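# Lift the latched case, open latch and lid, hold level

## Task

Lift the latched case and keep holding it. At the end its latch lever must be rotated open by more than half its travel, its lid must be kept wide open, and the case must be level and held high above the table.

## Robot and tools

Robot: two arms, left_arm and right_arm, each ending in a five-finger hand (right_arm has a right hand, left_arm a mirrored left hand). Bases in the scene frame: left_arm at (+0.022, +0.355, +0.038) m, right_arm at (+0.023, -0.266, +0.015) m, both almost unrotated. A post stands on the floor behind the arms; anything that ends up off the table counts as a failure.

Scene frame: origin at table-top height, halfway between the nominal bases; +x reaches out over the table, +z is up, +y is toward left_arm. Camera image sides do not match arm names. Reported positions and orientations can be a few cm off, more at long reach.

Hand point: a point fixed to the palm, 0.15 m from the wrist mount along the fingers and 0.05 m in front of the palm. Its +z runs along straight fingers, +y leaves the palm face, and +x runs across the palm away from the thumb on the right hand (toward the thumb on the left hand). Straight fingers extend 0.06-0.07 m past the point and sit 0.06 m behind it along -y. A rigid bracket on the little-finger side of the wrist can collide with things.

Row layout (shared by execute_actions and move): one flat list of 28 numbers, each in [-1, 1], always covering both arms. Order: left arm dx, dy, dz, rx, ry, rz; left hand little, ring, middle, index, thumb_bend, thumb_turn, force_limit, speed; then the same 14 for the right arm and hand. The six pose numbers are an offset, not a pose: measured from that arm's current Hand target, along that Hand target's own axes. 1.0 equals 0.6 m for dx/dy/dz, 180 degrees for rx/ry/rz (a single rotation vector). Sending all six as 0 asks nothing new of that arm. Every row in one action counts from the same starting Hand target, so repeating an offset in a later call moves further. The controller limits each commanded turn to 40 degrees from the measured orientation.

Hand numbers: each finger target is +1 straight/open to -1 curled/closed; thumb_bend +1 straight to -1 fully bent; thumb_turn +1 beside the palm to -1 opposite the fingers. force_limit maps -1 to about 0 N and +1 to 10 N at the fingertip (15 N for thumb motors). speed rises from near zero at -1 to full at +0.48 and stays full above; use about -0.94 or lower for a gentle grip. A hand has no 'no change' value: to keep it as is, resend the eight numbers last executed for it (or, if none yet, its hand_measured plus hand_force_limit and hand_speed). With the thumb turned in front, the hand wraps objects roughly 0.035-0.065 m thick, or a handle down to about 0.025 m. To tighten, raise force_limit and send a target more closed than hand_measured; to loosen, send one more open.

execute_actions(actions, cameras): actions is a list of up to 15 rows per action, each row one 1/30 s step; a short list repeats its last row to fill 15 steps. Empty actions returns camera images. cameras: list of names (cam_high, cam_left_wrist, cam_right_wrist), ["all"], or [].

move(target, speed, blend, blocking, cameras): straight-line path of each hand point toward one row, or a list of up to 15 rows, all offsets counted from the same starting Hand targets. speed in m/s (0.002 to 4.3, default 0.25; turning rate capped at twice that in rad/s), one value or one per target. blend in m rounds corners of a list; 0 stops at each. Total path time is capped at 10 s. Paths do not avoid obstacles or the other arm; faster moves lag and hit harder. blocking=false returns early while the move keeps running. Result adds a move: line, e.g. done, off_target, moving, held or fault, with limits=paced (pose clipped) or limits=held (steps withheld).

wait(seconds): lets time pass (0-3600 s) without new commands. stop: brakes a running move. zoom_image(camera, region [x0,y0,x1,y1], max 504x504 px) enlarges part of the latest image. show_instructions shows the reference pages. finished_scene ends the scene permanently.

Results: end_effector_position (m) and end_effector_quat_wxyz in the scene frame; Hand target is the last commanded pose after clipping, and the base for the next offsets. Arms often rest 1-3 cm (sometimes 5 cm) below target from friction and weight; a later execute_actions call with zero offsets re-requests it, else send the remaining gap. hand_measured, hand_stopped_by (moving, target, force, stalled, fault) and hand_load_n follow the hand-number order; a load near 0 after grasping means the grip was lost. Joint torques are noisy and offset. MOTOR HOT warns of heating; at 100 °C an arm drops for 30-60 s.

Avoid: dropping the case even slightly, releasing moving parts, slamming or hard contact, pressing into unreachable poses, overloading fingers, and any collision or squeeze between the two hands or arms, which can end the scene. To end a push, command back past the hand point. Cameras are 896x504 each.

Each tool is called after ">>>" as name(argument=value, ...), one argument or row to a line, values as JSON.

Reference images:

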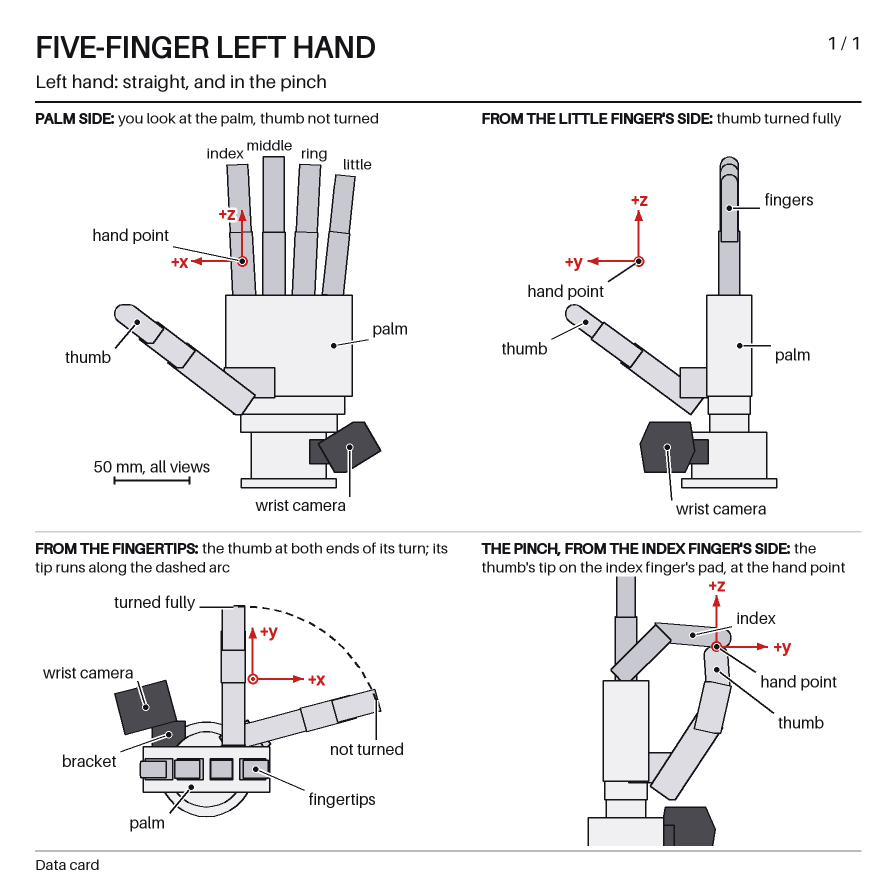

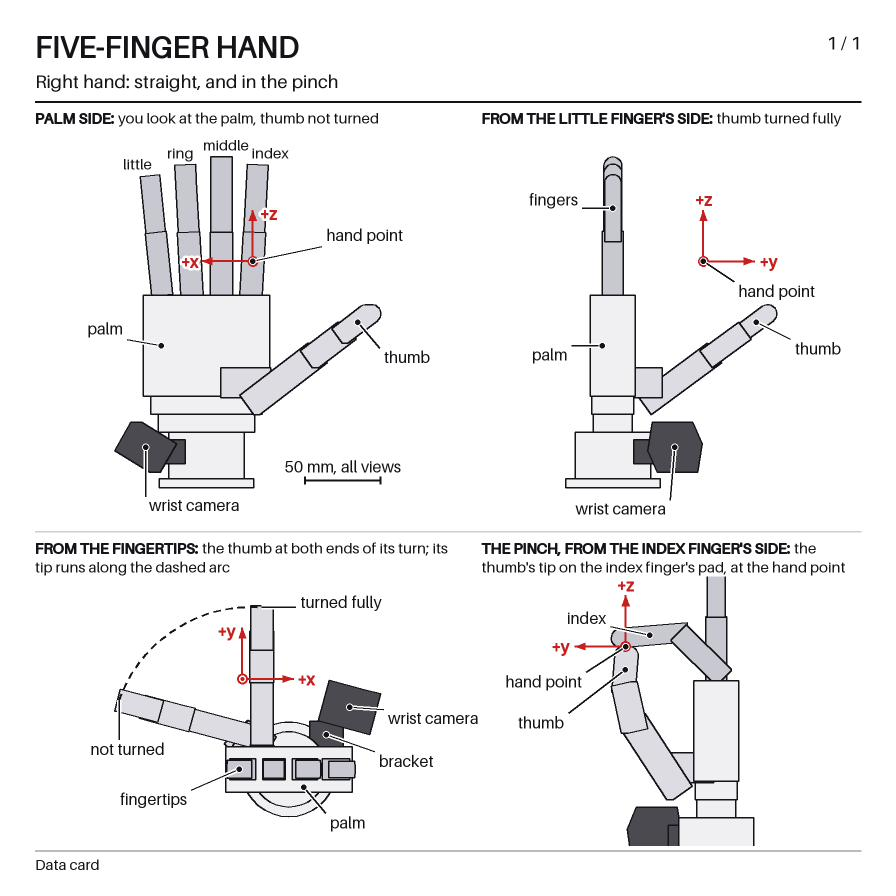

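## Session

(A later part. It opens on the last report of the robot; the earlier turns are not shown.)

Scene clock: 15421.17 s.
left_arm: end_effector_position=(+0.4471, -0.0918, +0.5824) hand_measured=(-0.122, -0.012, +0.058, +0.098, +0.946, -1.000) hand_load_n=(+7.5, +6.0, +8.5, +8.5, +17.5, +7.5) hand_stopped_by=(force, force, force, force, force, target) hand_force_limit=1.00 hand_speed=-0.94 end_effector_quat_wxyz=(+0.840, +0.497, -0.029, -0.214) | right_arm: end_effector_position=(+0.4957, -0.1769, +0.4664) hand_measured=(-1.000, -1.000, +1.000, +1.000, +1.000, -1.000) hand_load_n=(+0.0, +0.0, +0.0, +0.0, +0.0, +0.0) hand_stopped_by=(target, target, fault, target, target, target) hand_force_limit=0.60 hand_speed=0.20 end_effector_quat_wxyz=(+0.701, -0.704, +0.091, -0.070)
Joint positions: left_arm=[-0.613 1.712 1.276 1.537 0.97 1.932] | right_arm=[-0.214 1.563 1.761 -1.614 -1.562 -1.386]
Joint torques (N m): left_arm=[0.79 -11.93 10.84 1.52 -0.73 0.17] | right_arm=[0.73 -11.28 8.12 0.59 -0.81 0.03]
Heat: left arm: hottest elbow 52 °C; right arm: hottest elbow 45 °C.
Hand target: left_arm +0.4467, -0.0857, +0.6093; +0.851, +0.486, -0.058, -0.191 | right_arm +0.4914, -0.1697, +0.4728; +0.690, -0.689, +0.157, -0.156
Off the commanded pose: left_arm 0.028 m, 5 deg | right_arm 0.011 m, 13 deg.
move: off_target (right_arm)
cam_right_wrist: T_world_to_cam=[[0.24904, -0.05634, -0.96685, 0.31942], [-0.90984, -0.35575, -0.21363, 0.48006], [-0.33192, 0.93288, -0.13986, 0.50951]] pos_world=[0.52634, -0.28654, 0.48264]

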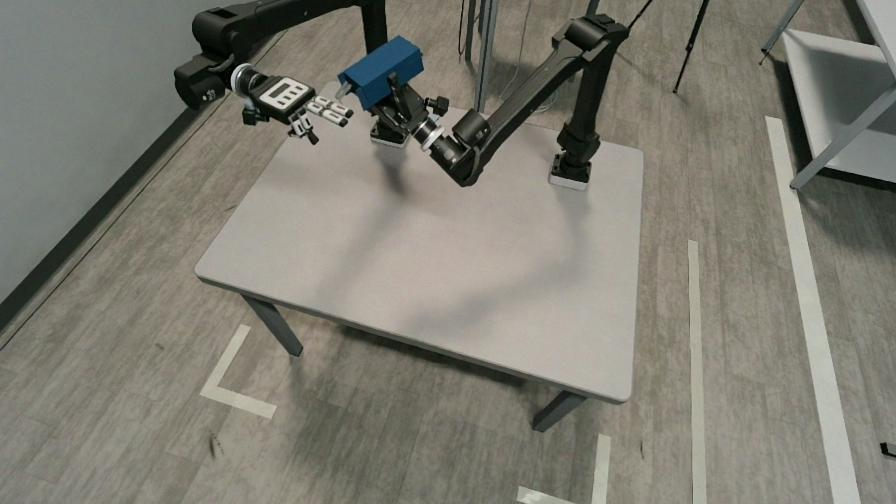

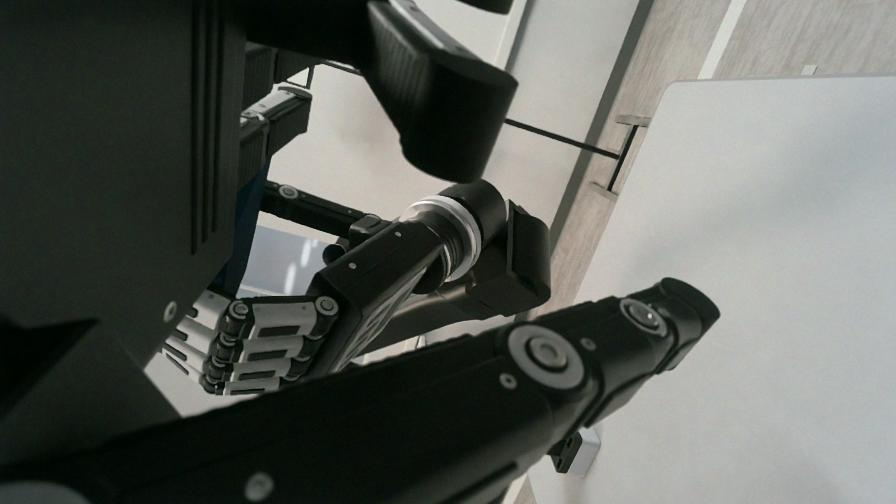

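>>> move(
  target=[
    [0,0,0,0,0,0,-0.9,-0.9,-0.8,-0.8,0.3,-1,1.0,-0.94,0,-0.0333,0,0,0,0,-1,-1,1,1,1,-1,0.6,0.2],
  ],
  speed=0.04,
  cameras=["cam_high"],
)

>>> zoom_image(
  camera="cam_high",
  region=[300, 30, 440, 150],
)

Scene clock: 15431.47 s.
left_arm: end_effector_position=(+0.4471, -0.0918, +0.5824) hand_measured=(-0.122, -0.012, +0.058, +0.098, +0.946, -1.000) hand_load_n=(+7.5, +6.0, +8.5, +8.5, +17.5, +7.5) hand_stopped_by=(force, force, force, force, force, target) hand_force_limit=1.00 hand_speed=-0.94 end_effector_quat_wxyz=(+0.840, +0.497, -0.029, -0.214) | right_arm: end_effector_position=(+0.4936, -0.1767, +0.4708) hand_measured=(-1.000, -1.000, +1.000, +1.000, +1.000, -1.000) hand_load_n=(+0.0, +0.0, +0.0, +0.0, +0.0, -0.5) hand_stopped_by=(target, target, fault, target, target, target) hand_force_limit=0.60 hand_speed=0.20 end_effector_quat_wxyz=(+0.700, -0.704, +0.102, -0.059)
Joint positions: left_arm=[-0.613 1.712 1.276 1.537 0.97 1.932] | right_arm=[-0.214 1.559 1.768 -1.602 -1.557 -1.335]
Joint torques (N m): left_arm=[0.5 -11.99 10.78 1.5 -0.71 0.17] | right_arm=[0.67 -11.11 11.52 0.57 -0.8 0.12]
Heat: left arm: hottest elbow 52 °C; right arm: hottest elbow 44 °C.
Hand target: left_arm +0.4467, -0.0857, +0.6093; +0.851, +0.486, -0.058, -0.191 | right_arm +0.4915, -0.1698, +0.4928; +0.690, -0.689, +0.156, -0.157
Off the commanded pose: left_arm 0.028 m, 5 deg | right_arm 0.023 m, 13 deg.
move: off_target (right_arm)

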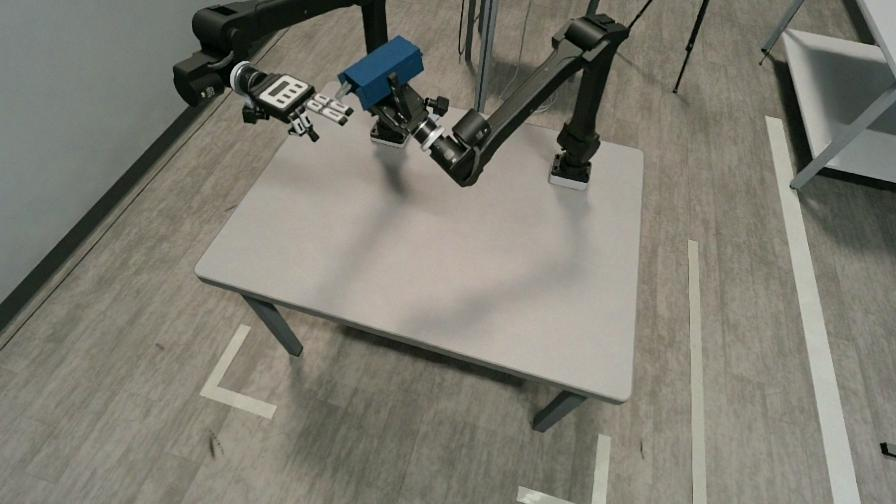

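Scaled by 3.600 from the camera's image (finer frame: 1280x720).

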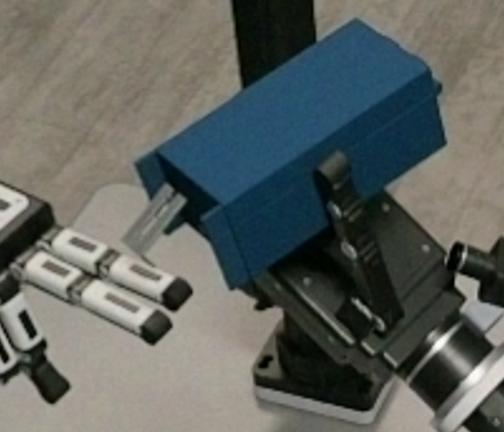

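>>> move(
  target=[
    [0,0,0,0,0,0,-0.9,-0.9,-0.8,-0.8,0.3,-1,1.0,-0.94,0,-0.025,0,0,0,0,-1,-1,1,1,1,-1,0.6,0.2],
  ],
  speed=0.04,
  cameras=["cam_high"],
)

>>> zoom_image(
  camera="cam_high",
  region=[300, 30, 440, 150],
)

Scene clock: 15442.73 s.
left_arm: end_effector_position=(+0.4463, -0.0897, +0.5891) hand_measured=(-0.122, -0.012, +0.058, +0.098, +0.946, -1.000) hand_load_n=(+7.5, +6.0, +8.5, +8.0, +17.5, +7.5) hand_stopped_by=(force, force, force, force, force, target) hand_force_limit=1.00 hand_speed=-0.94 end_effector_quat_wxyz=(+0.844, +0.494, -0.038, -0.205) | right_arm: end_effector_position=(+0.4968, -0.1709, +0.4934) hand_measured=(-1.000, -1.000, +1.000, +1.000, +1.000, -1.000) hand_load_n=(+0.0, +0.0, +0.0, -1.5, +0.0, +0.0) hand_stopped_by=(target, target, fault, target, target, target) hand_force_limit=0.60 hand_speed=0.20 end_effector_quat_wxyz=(+0.688, -0.692, +0.167, -0.143)
Joint positions: left_arm=[-0.611 1.712 1.288 1.541 0.97 1.944] | right_arm=[-0.205 1.274 1.357 -0.143 -1.346 -0.028]
Joint torques (N m): left_arm=[0.73 -11.87 10.04 1.36 -0.66 0.06] | right_arm=[-0.38 -8.35 9.54 1.68 0.1 0.17]
Heat: left arm: hottest elbow 52 °C; right arm: hottest elbow 45 °C.
Hand target: left_arm +0.4466, -0.0858, +0.6094; +0.851, +0.486, -0.058, -0.191 | right_arm +0.4914, -0.1698, +0.5078; +0.690, -0.689, +0.156, -0.157
Off the commanded pose: left_arm 0.021 m, 3 deg | right_arm 0.015 m, 2 deg.
move: off_target (right_arm)

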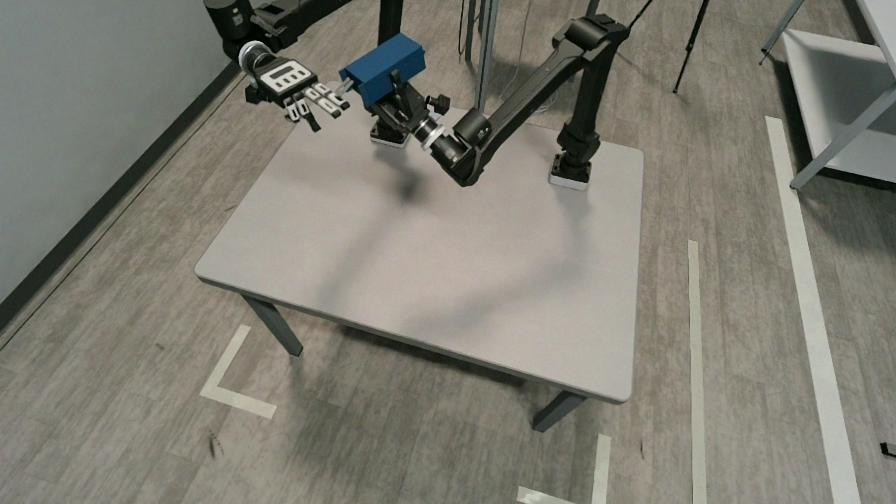

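Scaled by 3.600 from the camera's image (finer frame: 1280x720).

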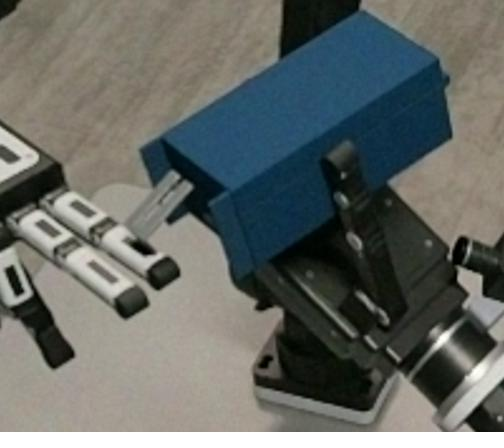

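>>> move(
  target=[
    [0,0,0,0,0,0,-0.9,-0.9,-0.8,-0.8,0.3,-1,1.0,-0.94,0,-0.0333,0,0,0,0,-1,-1,1,1,1,-1,0.6,0.2],
  ],
  speed=0.04,
  cameras=["cam_high","cam_right_wrist"],
)

>>> zoom_image(
  camera="cam_high",
  region=[300, 20, 440, 140],
)

Scene clock: 15452.47 s.
left_arm: end_effector_position=(+0.4460, -0.0895, +0.5892) hand_measured=(-0.122, -0.012, +0.058, +0.098, +0.946, -1.000) hand_load_n=(+7.5, +6.0, +8.5, +8.5, +17.5, +7.5) hand_stopped_by=(force, force, force, force, force, target) hand_force_limit=1.00 hand_speed=-0.94 end_effector_quat_wxyz=(+0.844, +0.494, -0.039, -0.205) | right_arm: end_effector_position=(+0.4961, -0.1705, +0.4939) hand_measured=(-1.000, -1.000, +1.000, +1.000, +1.000, -1.000) hand_load_n=(+0.0, +0.0, +0.0, -1.5, +0.5, +0.0) hand_stopped_by=(target, target, fault, target, target, target) hand_force_limit=0.60 hand_speed=0.20 end_effector_quat_wxyz=(+0.689, -0.691, +0.171, -0.139)
Joint positions: left_arm=[-0.611 1.712 1.288 1.542 0.97 1.944] | right_arm=[-0.205 1.274 1.357 -0.143 -1.346 -0.014]
Joint torques (N m): left_arm=[0.21 -11.87 10.04 1.26 -0.69 0.03] | right_arm=[-0.44 -8.35 13.45 0.55 0.08 0.16]
Heat: left arm: hottest elbow 51 °C; right arm: hottest elbow 45 °C.
Hand target: left_arm +0.4466, -0.0858, +0.6094; +0.851, +0.486, -0.058, -0.191 | right_arm +0.4914, -0.1698, +0.5278; +0.690, -0.689, +0.156, -0.157
Off the commanded pose: left_arm 0.020 m, 3 deg | right_arm 0.034 m, 3 deg.
move: off_target (right_arm)
cam_right_wrist: T_world_to_cam=[[0.21667, -0.10605, -0.97047, 0.35568], [-0.96781, -0.15371, -0.19928, 0.54472], [-0.12804, 0.98241, -0.13595, 0.41288]] pos_world=[0.50299, -0.28416, 0.50985]

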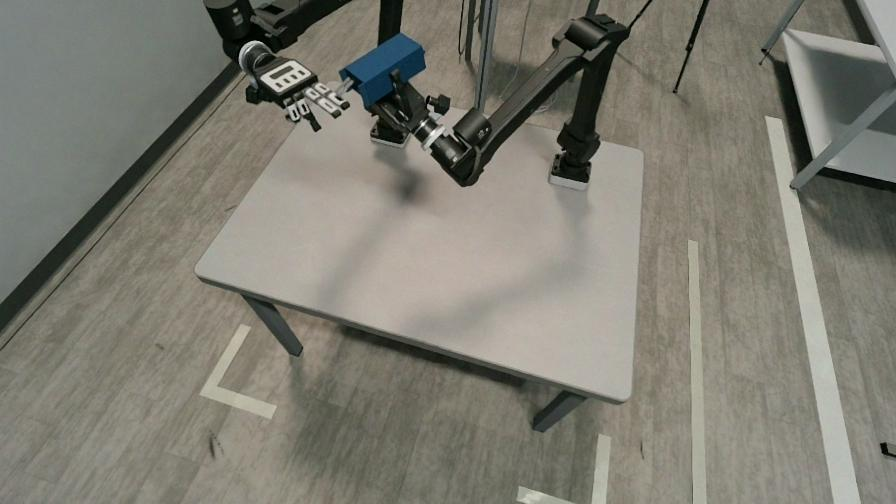

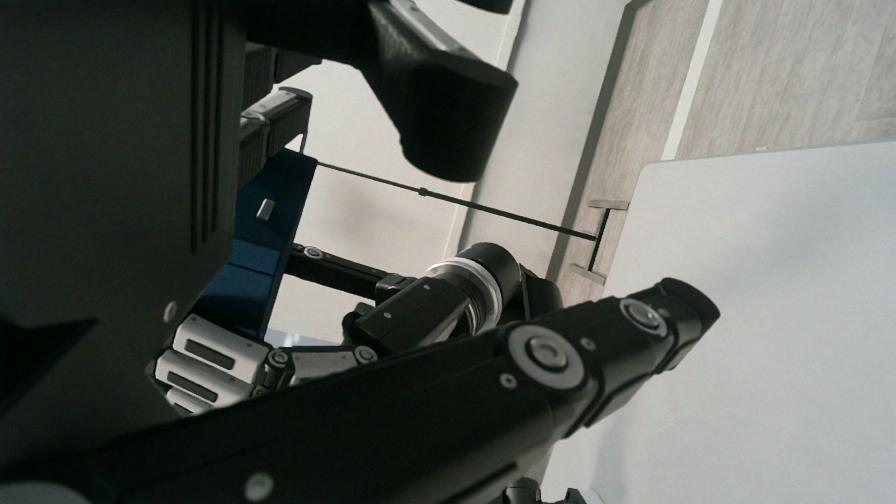

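Scaled by 3.600 from the camera's image (finer frame: 1280x720).

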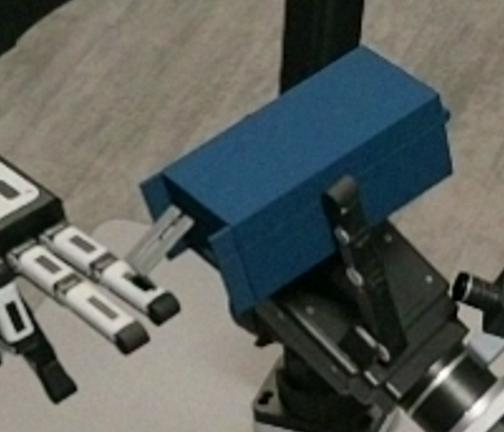

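>>> move(
  target=[
    [0,0,0,0,0,0,-0.9,-0.9,-0.8,-0.8,0.3,-1,1.0,-0.94,0,-0.0333,0,0,0,0,-1,-1,1,1,1,-1,0.6,0.2],
  ],
  speed=0.04,
  cameras=["cam_high","cam_right_wrist"],
)

>>> zoom_image(
  camera="cam_high",
  region=[300, 20, 440, 140],
)

Scene clock: 15484.60 s.
left_arm: end_effector_position=(+0.4458, -0.0890, +0.5902) hand_measured=(-0.122, -0.012, +0.058, +0.098, +0.946, -1.000) hand_load_n=(+8.0, +6.5, +7.5, +8.5, +16.5, +7.0) hand_stopped_by=(force, force, force, force, force, target) hand_force_limit=1.00 hand_speed=-0.94 end_effector_quat_wxyz=(+0.845, +0.494, -0.041, -0.203) | right_arm: end_effector_position=(+0.4944, -0.1700, +0.5213) hand_measured=(-1.000, -1.000, +1.000, +1.000, +1.000, -1.000) hand_load_n=(+0.0, +0.0, +0.0, -0.5, +0.0, +0.0) hand_stopped_by=(target, target, fault, target, target, target) hand_force_limit=0.60 hand_speed=0.20 end_effector_quat_wxyz=(+0.689, -0.690, +0.168, -0.144)
Joint positions: left_arm=[-0.611 1.712 1.29 1.544 0.97 1.946] | right_arm=[-0.205 1.274 1.423 -0.185 -1.344 -0.002]
Joint torques (N m): left_arm=[0.56 -12.04 9.91 1.24 -0.66 -0.01] | right_arm=[-0.62 -7.53 13.04 0.43 0.01 0.11]
Heat: left arm: hottest elbow 49 °C; right arm: hottest elbow 47 °C.
Hand target: left_arm +0.4466, -0.0857, +0.6093; +0.851, +0.486, -0.058, -0.191 | right_arm +0.4914, -0.1698, +0.5477; +0.690, -0.689, +0.156, -0.157
Off the commanded pose: left_arm 0.020 m, 3 deg | right_arm 0.027 m, 2 deg.
move: off_target (right_arm)
cam_right_wrist: T_world_to_cam=[[0.22812, -0.10646, -0.96779, 0.37557], [-0.96565, -0.15177, -0.21092, 0.55394], [-0.12442, 0.98267, -0.13743, 0.41501]] pos_world=[0.50088, -0.28376, 0.53734]

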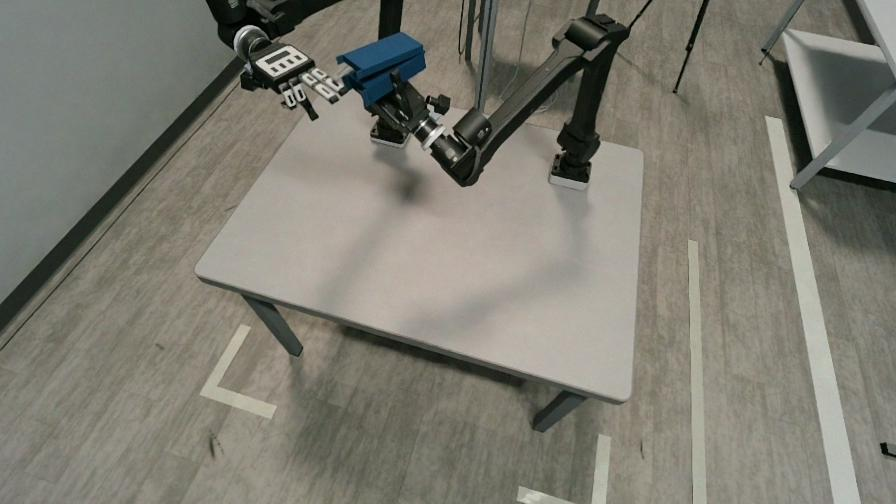

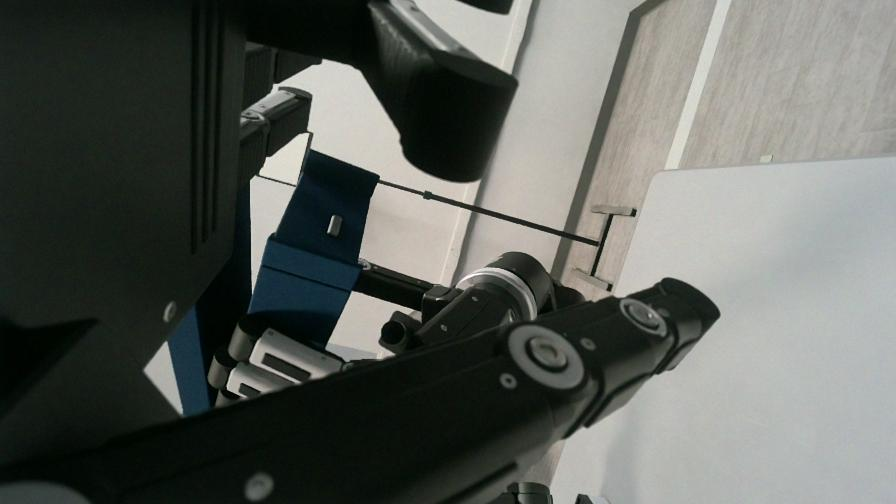

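Scaled by 3.600 from the camera's image (finer frame: 1280x720).

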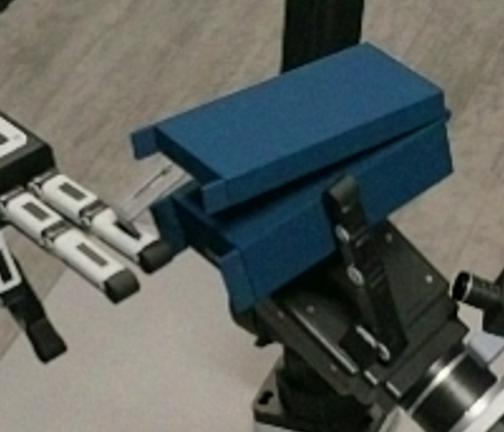

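>>> move(
  target=[
    [0,0,0,0,0,0,-0.9,-0.9,-0.8,-0.8,0.3,-1,1.0,-0.94,-0.0267,-0.0617,0,0,0,0,-1,-1,1,1,1,-1,0.6,0.2],
    [0,0,0,0,0,0,-0.9,-0.9,-0.8,-0.8,0.3,-1,1.0,-0.94,-0.0867,-0.1333,0,0,0,0,-1,-1,1,1,1,-1,0.6,0.2],
  ],
  speed=0.04,
  blend=0.02,
  cameras=["cam_high","cam_right_wrist"],
)

>>> zoom_image(
  camera="cam_high",
  region=[300, 0, 440, 120],
)

Scene clock: 15508.70 s.
left_arm: end_effector_position=(+0.4444, -0.0883, +0.5908) hand_measured=(-0.122, -0.012, +0.058, +0.098, +0.946, -1.000) hand_load_n=(+8.0, +6.5, +7.5, +8.5, +17.0, +6.5) hand_stopped_by=(force, force, force, force, force, target) hand_force_limit=1.00 hand_speed=-0.94 end_effector_quat_wxyz=(+0.846, +0.493, -0.044, -0.200) | right_arm: end_effector_position=(+0.4605, -0.1596, +0.5987) hand_measured=(-1.000, -1.000, +1.000, +1.000, +1.000, -1.000) hand_load_n=(+0.0, +0.0, +0.0, -1.0, +0.5, +0.0) hand_stopped_by=(target, target, fault, target, target, target) hand_force_limit=0.60 hand_speed=0.20 end_effector_quat_wxyz=(+0.687, -0.688, +0.182, -0.148)
Joint positions: left_arm=[-0.611 1.712 1.29 1.549 0.971 1.952] | right_arm=[-0.196 1.226 1.595 -0.415 -1.308 0.002]
Joint torques (N m): left_arm=[0.44 -11.99 9.99 0.96 -0.73 -0.07] | right_arm=[1.26 -7.18 12.52 0.47 -0.27 0.06]
Heat: left arm: hottest elbow 49 °C; right arm: hottest elbow 46 °C.
Hand target: left_arm +0.4467, -0.0857, +0.6093; +0.851, +0.486, -0.058, -0.191 | right_arm +0.4445, -0.1474, +0.6278; +0.690, -0.689, +0.156, -0.157
Off the commanded pose: left_arm 0.019 m, 2 deg | right_arm 0.035 m, 3 deg.
move: off_target (right_arm)
cam_right_wrist: T_world_to_cam=[[0.21285, -0.11041, -0.97083, 0.46754], [-0.97201, -0.12503, -0.19889, 0.53912], [-0.09942, 0.98599, -0.13394, 0.39815]] pos_world=[0.4641, -0.27354, 0.61445]

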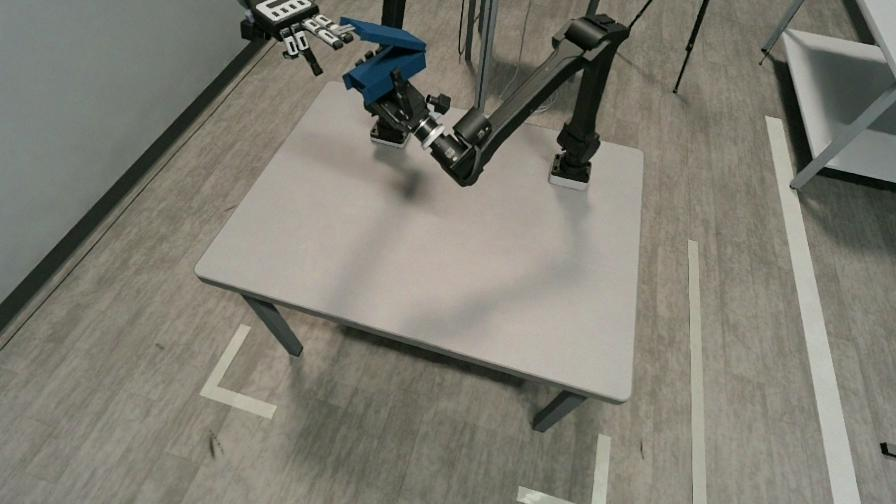

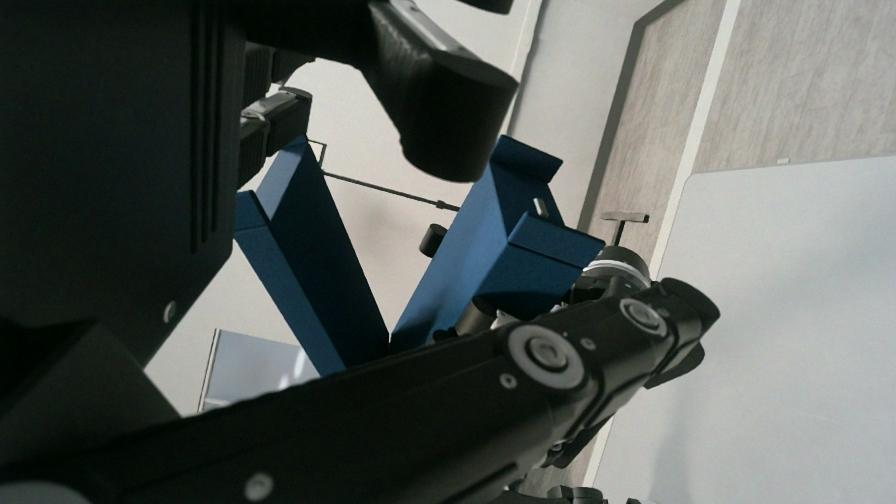

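Scaled by 3.600 from the camera's image (finer frame: 1280x720).

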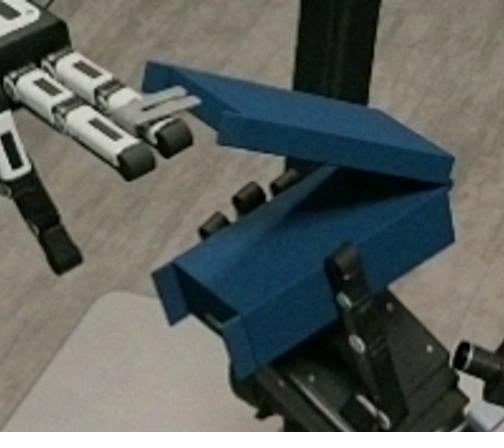

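>>> move(
  target=[
    [0,0,0,0,0,0,-0.9,-0.9,-0.8,-0.8,0.3,-1,1.0,-0.94,-0.075,-0.025,0,0,0,0,-1,-1,1,1,1,-1,0.6,0.2],
    [0,0,0,0,0,0,-0.9,-0.9,-0.8,-0.8,0.3,-1,1.0,-0.94,-0.15,-0.04,0,0,0,0,-1,-1,1,1,1,-1,0.6,0.2],
  ],
  speed=0.04,
  blend=0.02,
  cameras=["cam_high","cam_right_wrist"],
)

>>> zoom_image(
  camera="cam_high",
  region=[310, 0, 450, 120],
)

Scene clock: 15521.47 s.
left_arm: end_effector_position=(+0.4427, -0.0878, +0.5912) hand_measured=(-0.122, -0.012, +0.058, +0.098, +0.946, -1.000) hand_load_n=(+8.0, +6.0, +7.5, +8.5, +17.0, +7.0) hand_stopped_by=(force, force, force, force, force, target) hand_force_limit=1.00 hand_speed=-0.94 end_effector_quat_wxyz=(+0.846, +0.494, -0.049, -0.195) | right_arm: end_effector_position=(+0.3755, -0.1155, +0.6443) hand_measured=(-1.000, -1.000, +1.000, +1.000, +1.000, -1.000) hand_load_n=(+0.0, +0.0, +0.0, +0.0, +0.0, +0.0) hand_stopped_by=(target, target, fault, target, target, target) hand_force_limit=0.60 hand_speed=0.20 end_effector_quat_wxyz=(+0.688, -0.688, +0.166, -0.159)
Joint positions: left_arm=[-0.611 1.712 1.29 1.554 0.975 1.96] | right_arm=[-0.11 1.055 1.595 -0.549 -1.228 0.002]
Joint torques (N m): left_arm=[0.38 -11.28 9.96 0.88 -0.92 -0.16] | right_arm=[0.97 -3.9 8.84 0.49 -0.14 0.02]
Heat: left arm: hottest elbow 49 °C; right arm: hottest elbow 47 °C.
Hand target: left_arm +0.4467, -0.0857, +0.6094; +0.851, +0.486, -0.058, -0.191 | right_arm +0.3632, -0.1086, +0.6518; +0.690, -0.689, +0.156, -0.157
Off the commanded pose: left_arm 0.019 m, 1 deg | right_arm 0.016 m, 1 deg.
move: off_target (right_arm)
cam_right_wrist: T_world_to_cam=[[0.24888, -0.11696, -0.96145, 0.51446], [-0.96332, -0.1328, -0.2332, 0.48899], [-0.1004, 0.98422, -0.14572, 0.36003]] pos_world=[0.37916, -0.22924, 0.66112]

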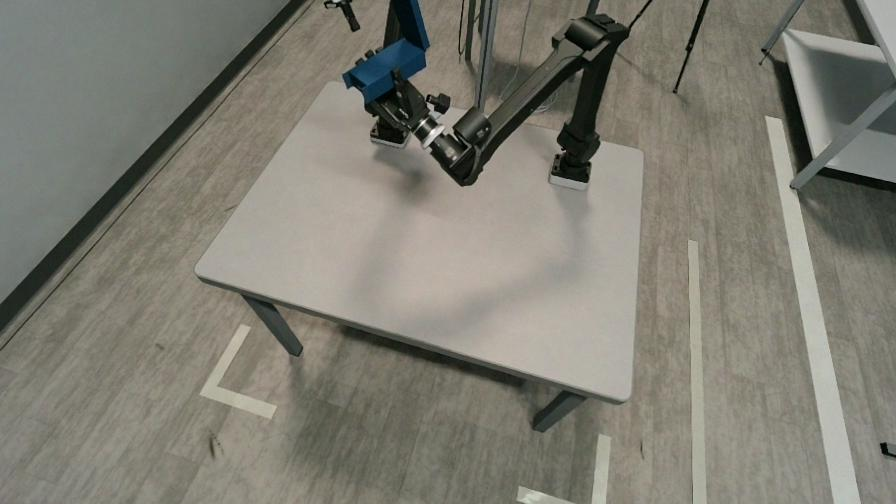

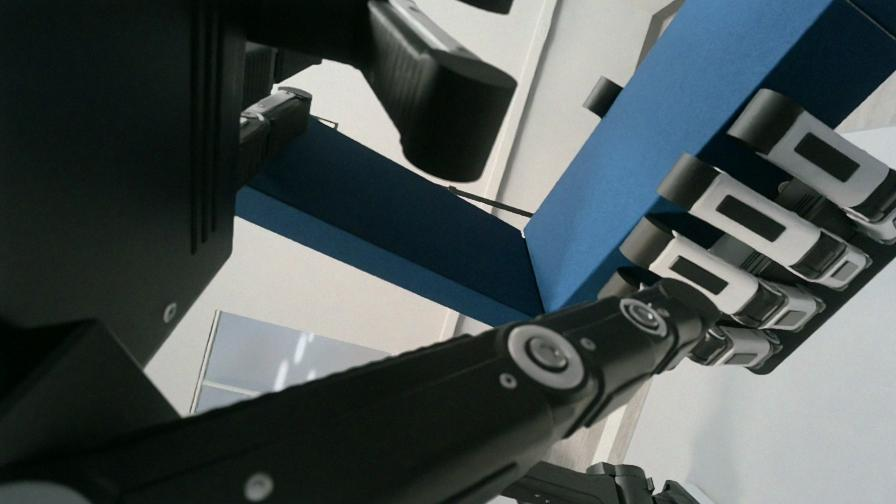

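Scaled by 3.600 from the camera's image (finer frame: 1280x720).

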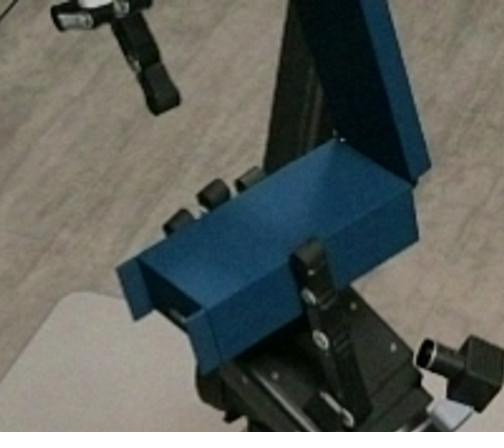

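>>> move(
  target=[
    [0,0,0,0,0,0,-0.9,-0.9,-0.8,-0.8,0.3,-1,1.0,-0.94,0.01,0.0,0,0,0,0,-1,-1,1,1,1,-1,0.6,0.2],
    [0,0,0,0,0,0,-0.9,-0.9,-0.8,-0.8,0.3,-1,1.0,-0.94,0.05,0.0,0,0,0,0,-1,-1,1,1,1,-1,0.6,0.2],
  ],
  speed=0.03,
  cameras=["cam_high","cam_right_wrist"],
)

Scene clock: 15534.47 s.
left_arm: end_effector_position=(+0.4427, -0.0878, +0.5912) hand_measured=(-0.122, -0.012, +0.058, +0.098, +0.946, -1.000) hand_load_n=(+8.0, +6.5, +7.5, +8.5, +16.5, +7.0) hand_stopped_by=(force, force, force, force, force, target) hand_force_limit=1.00 hand_speed=-0.94 end_effector_quat_wxyz=(+0.846, +0.494, -0.049, -0.195) | right_arm: end_effector_position=(+0.3949, -0.1199, +0.6293) hand_measured=(-1.000, -1.000, +1.000, +1.000, +1.000, -1.000) hand_load_n=(+0.0, +0.0, +0.0, -0.5, +0.0, +0.0) hand_stopped_by=(target, target, fault, target, target, target) hand_force_limit=0.60 hand_speed=0.20 end_effector_quat_wxyz=(+0.688, -0.691, +0.177, -0.136)
Joint positions: left_arm=[-0.611 1.712 1.29 1.554 0.975 1.96] | right_arm=[-0.118 1.102 1.595 -0.549 -1.255 0.002]
Joint torques (N m): left_arm=[0.38 -11.75 10.09 0.8 -0.92 -0.15] | right_arm=[-1.2 -3.72 12.01 1.25 -0.35 0.01]
Heat: left arm: hottest elbow 49 °C; right arm: hottest elbow 46 °C.
Hand target: left_arm +0.4467, -0.0857, +0.6094; +0.851, +0.486, -0.058, -0.191 | right_arm +0.3903, -0.1215, +0.6518; +0.690, -0.689, +0.156, -0.157
Off the commanded pose: left_arm 0.019 m, 2 deg | right_arm 0.023 m, 3 deg.
move: off_target (right_arm)
cam_right_wrist: T_world_to_cam=[[0.20486, -0.10613, -0.97302, 0.52062], [-0.97077, -0.14903, -0.18813, 0.47632], [-0.12504, 0.98312, -0.13356, 0.36598]] pos_world=[0.4015, -0.23356, 0.64506]

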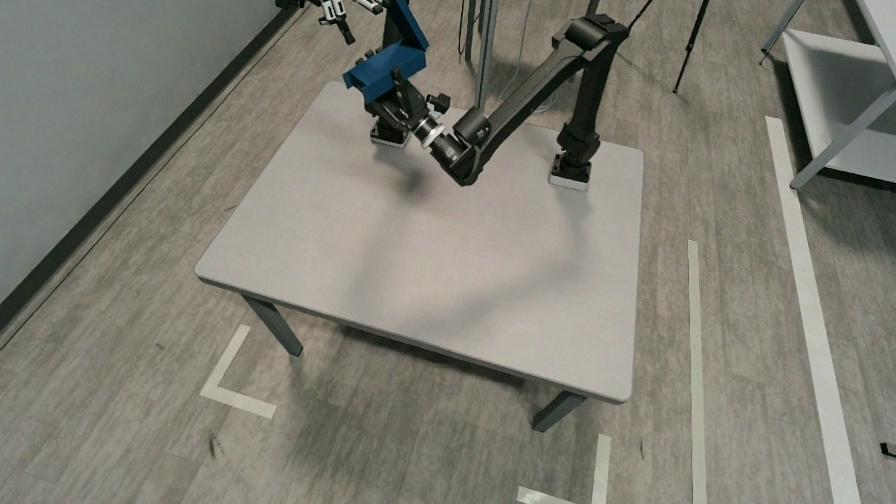

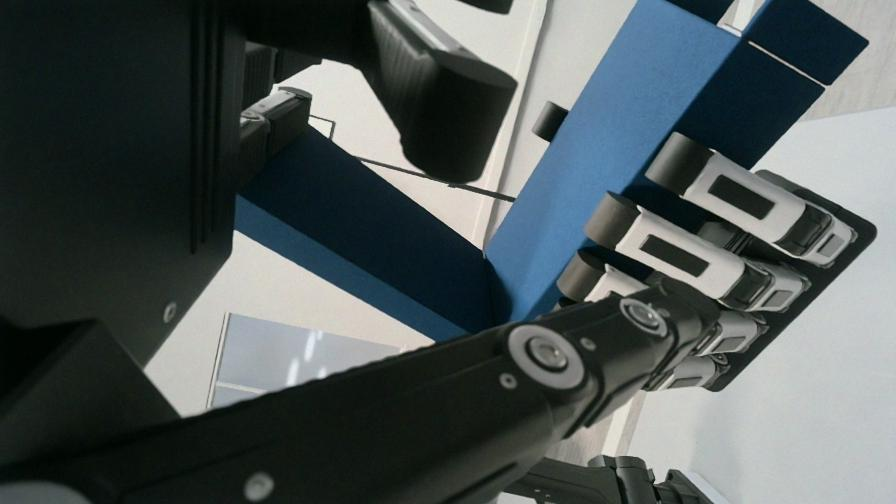

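>>> move(
  target=[
    [0,0,0,0,0,0,-0.9,-0.9,-0.8,-0.8,0.3,-1,1.0,-0.94,-0.055,-0.003,0,0,0,0,-1,-1,1,1,1,-1,0.6,0.2],
  ],
  speed=0.04,
  cameras=["cam_high","cam_right_wrist"],
)

Scene clock: 15541.43 s.
left_arm: end_effector_position=(+0.4428, -0.0878, +0.5912) hand_measured=(-0.122, -0.012, +0.058, +0.098, +0.946, -1.000) hand_load_n=(+8.0, +6.5, +7.5, +8.5, +17.0, +7.0) hand_stopped_by=(force, force, force, force, force, target) hand_force_limit=1.00 hand_speed=-0.94 end_effector_quat_wxyz=(+0.846, +0.493, -0.049, -0.195) | right_arm: end_effector_position=(+0.3729, -0.1141, +0.6447) hand_measured=(-1.000, -1.000, +1.000, +1.000, +1.000, -1.000) hand_load_n=(+0.0, +0.0, -0.5, -0.5, +0.0, +0.0) hand_stopped_by=(target, target, fault, target, target, target) hand_force_limit=0.60 hand_speed=0.20 end_effector_quat_wxyz=(+0.688, -0.688, +0.168, -0.158)
Joint positions: left_arm=[-0.611 1.712 1.29 1.554 0.975 1.96] | right_arm=[-0.106 1.05 1.595 -0.557 -1.225 0.002]
Joint torques (N m): left_arm=[0.44 -11.93 10.03 0.8 -0.87 -0.15] | right_arm=[1.03 -3.37 9.14 0.46 -0.12 0.01]
Heat: left arm: hottest elbow 49 °C; right arm: hottest elbow 46 °C.
Hand target: left_arm +0.4467, -0.0857, +0.6093; +0.851, +0.486, -0.058, -0.191 | right_arm +0.3605, -0.1073, +0.6537; +0.690, -0.689, +0.156, -0.157
Off the commanded pose: left_arm 0.019 m, 2 deg | right_arm 0.017 m, 1 deg.
move: off_target (right_arm)
cam_right_wrist: T_world_to_cam=[[0.24488, -0.11637, -0.96254, 0.51788], [-0.9642, -0.13344, -0.22917, 0.48447], [-0.10177, 0.9842, -0.14488, 0.35832]] pos_world=[0.37677, -0.22774, 0.66143]

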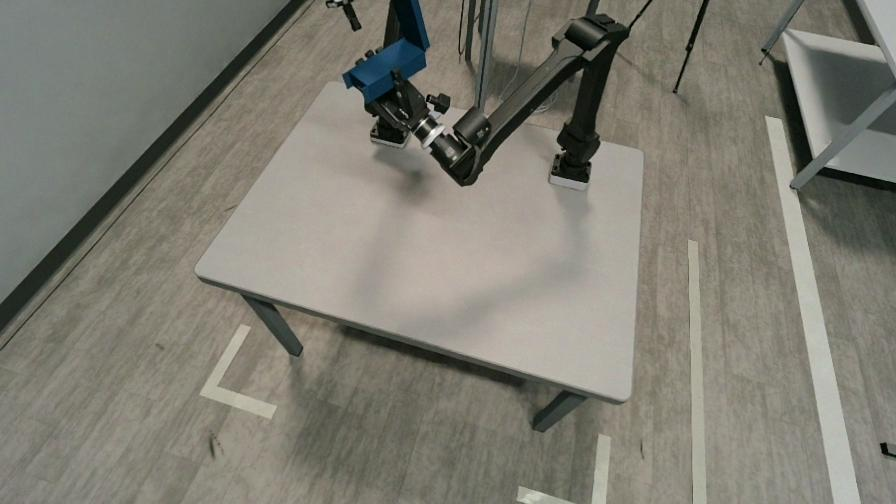

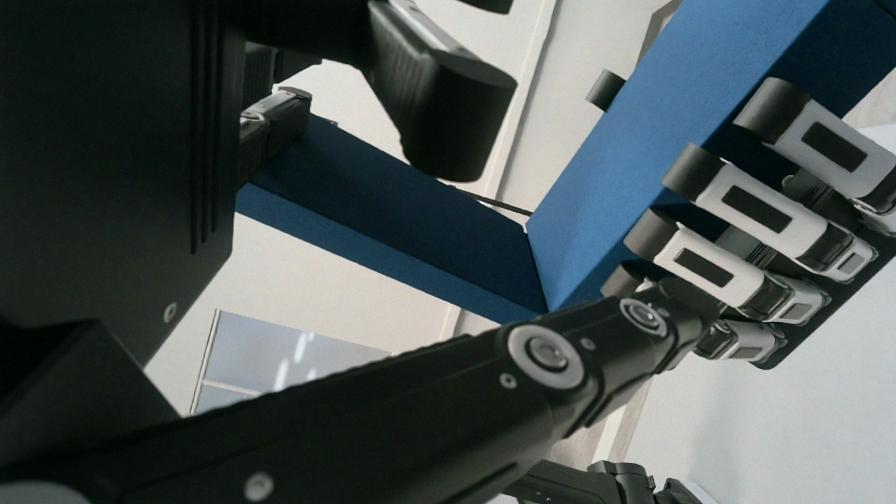

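>>> move(
  target=[
    [0,0,0,0,0,0,-0.9,-0.9,-0.8,-0.8,0.3,-1,1.0,-0.94,0.015,0.0,-0.02,0,0,0,-1,-1,1,1,1,-1,0.6,0.2],
    [0,0,0,0,0,0,-0.9,-0.9,-0.8,-0.8,0.3,-1,1.0,-0.94,0.015,0.0,-0.12,0,0,0,-1,-1,1,1,1,-1,0.6,0.2],
  ],
  speed=0.04,
  cameras=["cam_high","cam_right_wrist"],
)

Scene clock: 15547.83 s.
left_arm: end_effector_position=(+0.4438, -0.0884, +0.5901) hand_measured=(-0.122, -0.012, +0.058, +0.098, +0.946, -1.000) hand_load_n=(+8.0, +6.0, +7.5, +8.5, +17.0, +7.5) hand_stopped_by=(force, force, force, force, force, target) hand_force_limit=1.00 hand_speed=-0.94 end_effector_quat_wxyz=(+0.845, +0.494, -0.046, -0.199) | right_arm: end_effector_position=(+0.3419, -0.1745, +0.6506) hand_measured=(-1.000, -1.000, +1.000, +1.000, +1.000, -1.000) hand_load_n=(+0.0, +0.0, +0.0, +0.0, +0.0, +0.0) hand_stopped_by=(target, target, fault, target, target, target) hand_force_limit=0.60 hand_speed=0.20 end_effector_quat_wxyz=(+0.690, -0.690, +0.152, -0.155)
Joint positions: left_arm=[-0.611 1.714 1.29 1.554 0.974 1.952] | right_arm=[-0.338 1.029 1.595 -0.559 -1.483 0.002]
Joint torques (N m): left_arm=[0.38 -12.16 9.96 0.84 -0.86 -0.05] | right_arm=[-1.32 -2.61 8.02 0.4 -0.07 0.07]
Heat: left arm: hottest elbow 49 °C; right arm: hottest elbow 46 °C.
Hand target: left_arm +0.4466, -0.0857, +0.6094; +0.851, +0.486, -0.058, -0.191 | right_arm +0.3376, -0.1761, +0.6535; +0.690, -0.689, +0.156, -0.156
Off the commanded pose: left_arm 0.020 m, 2 deg | right_arm 0.006 m, 1 deg.
move: done
cam_right_wrist: T_world_to_cam=[[0.2662, -0.11315, -0.95725, 0.51392], [-0.95575, -0.15999, -0.24687, 0.4518], [-0.12522, 0.98061, -0.15073, 0.42677]] pos_world=[0.34844, -0.28806, 0.66781]

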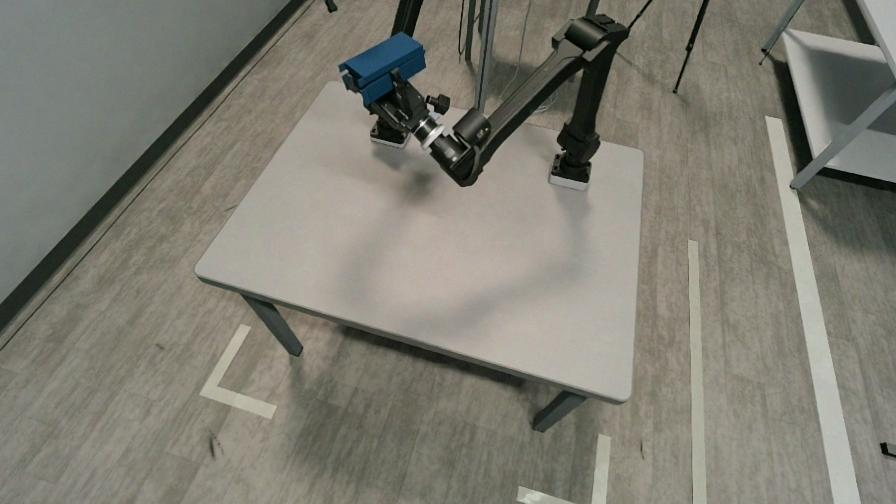

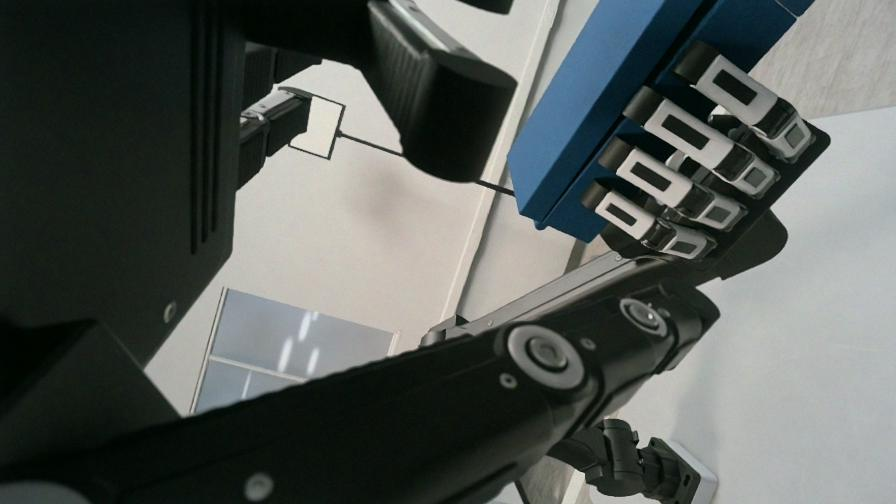

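>>> zoom_image(
  camera="cam_high",
  region=[300, 10, 440, 130],
)

>>> zoom_image(
  camera="cam_right_wrist",
  region=[500, 0, 850, 260],
)

Scaled by 3.600 from the camera's image (finer frame: 1280x720).

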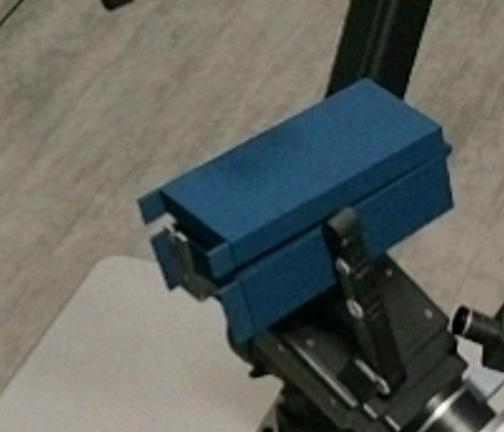

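Scaled by 1.440 from the camera's image (finer frame: 1280x720).

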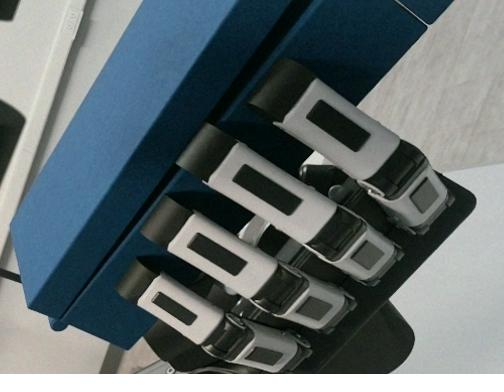

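>>> zoom_image(
  camera="cam_high",
  region=[330, 50, 390, 105],
)

Scaled by 8.400 from the camera's image (finer frame: 1280x720).

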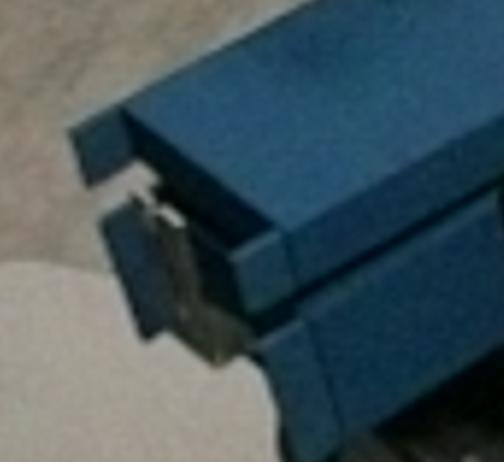

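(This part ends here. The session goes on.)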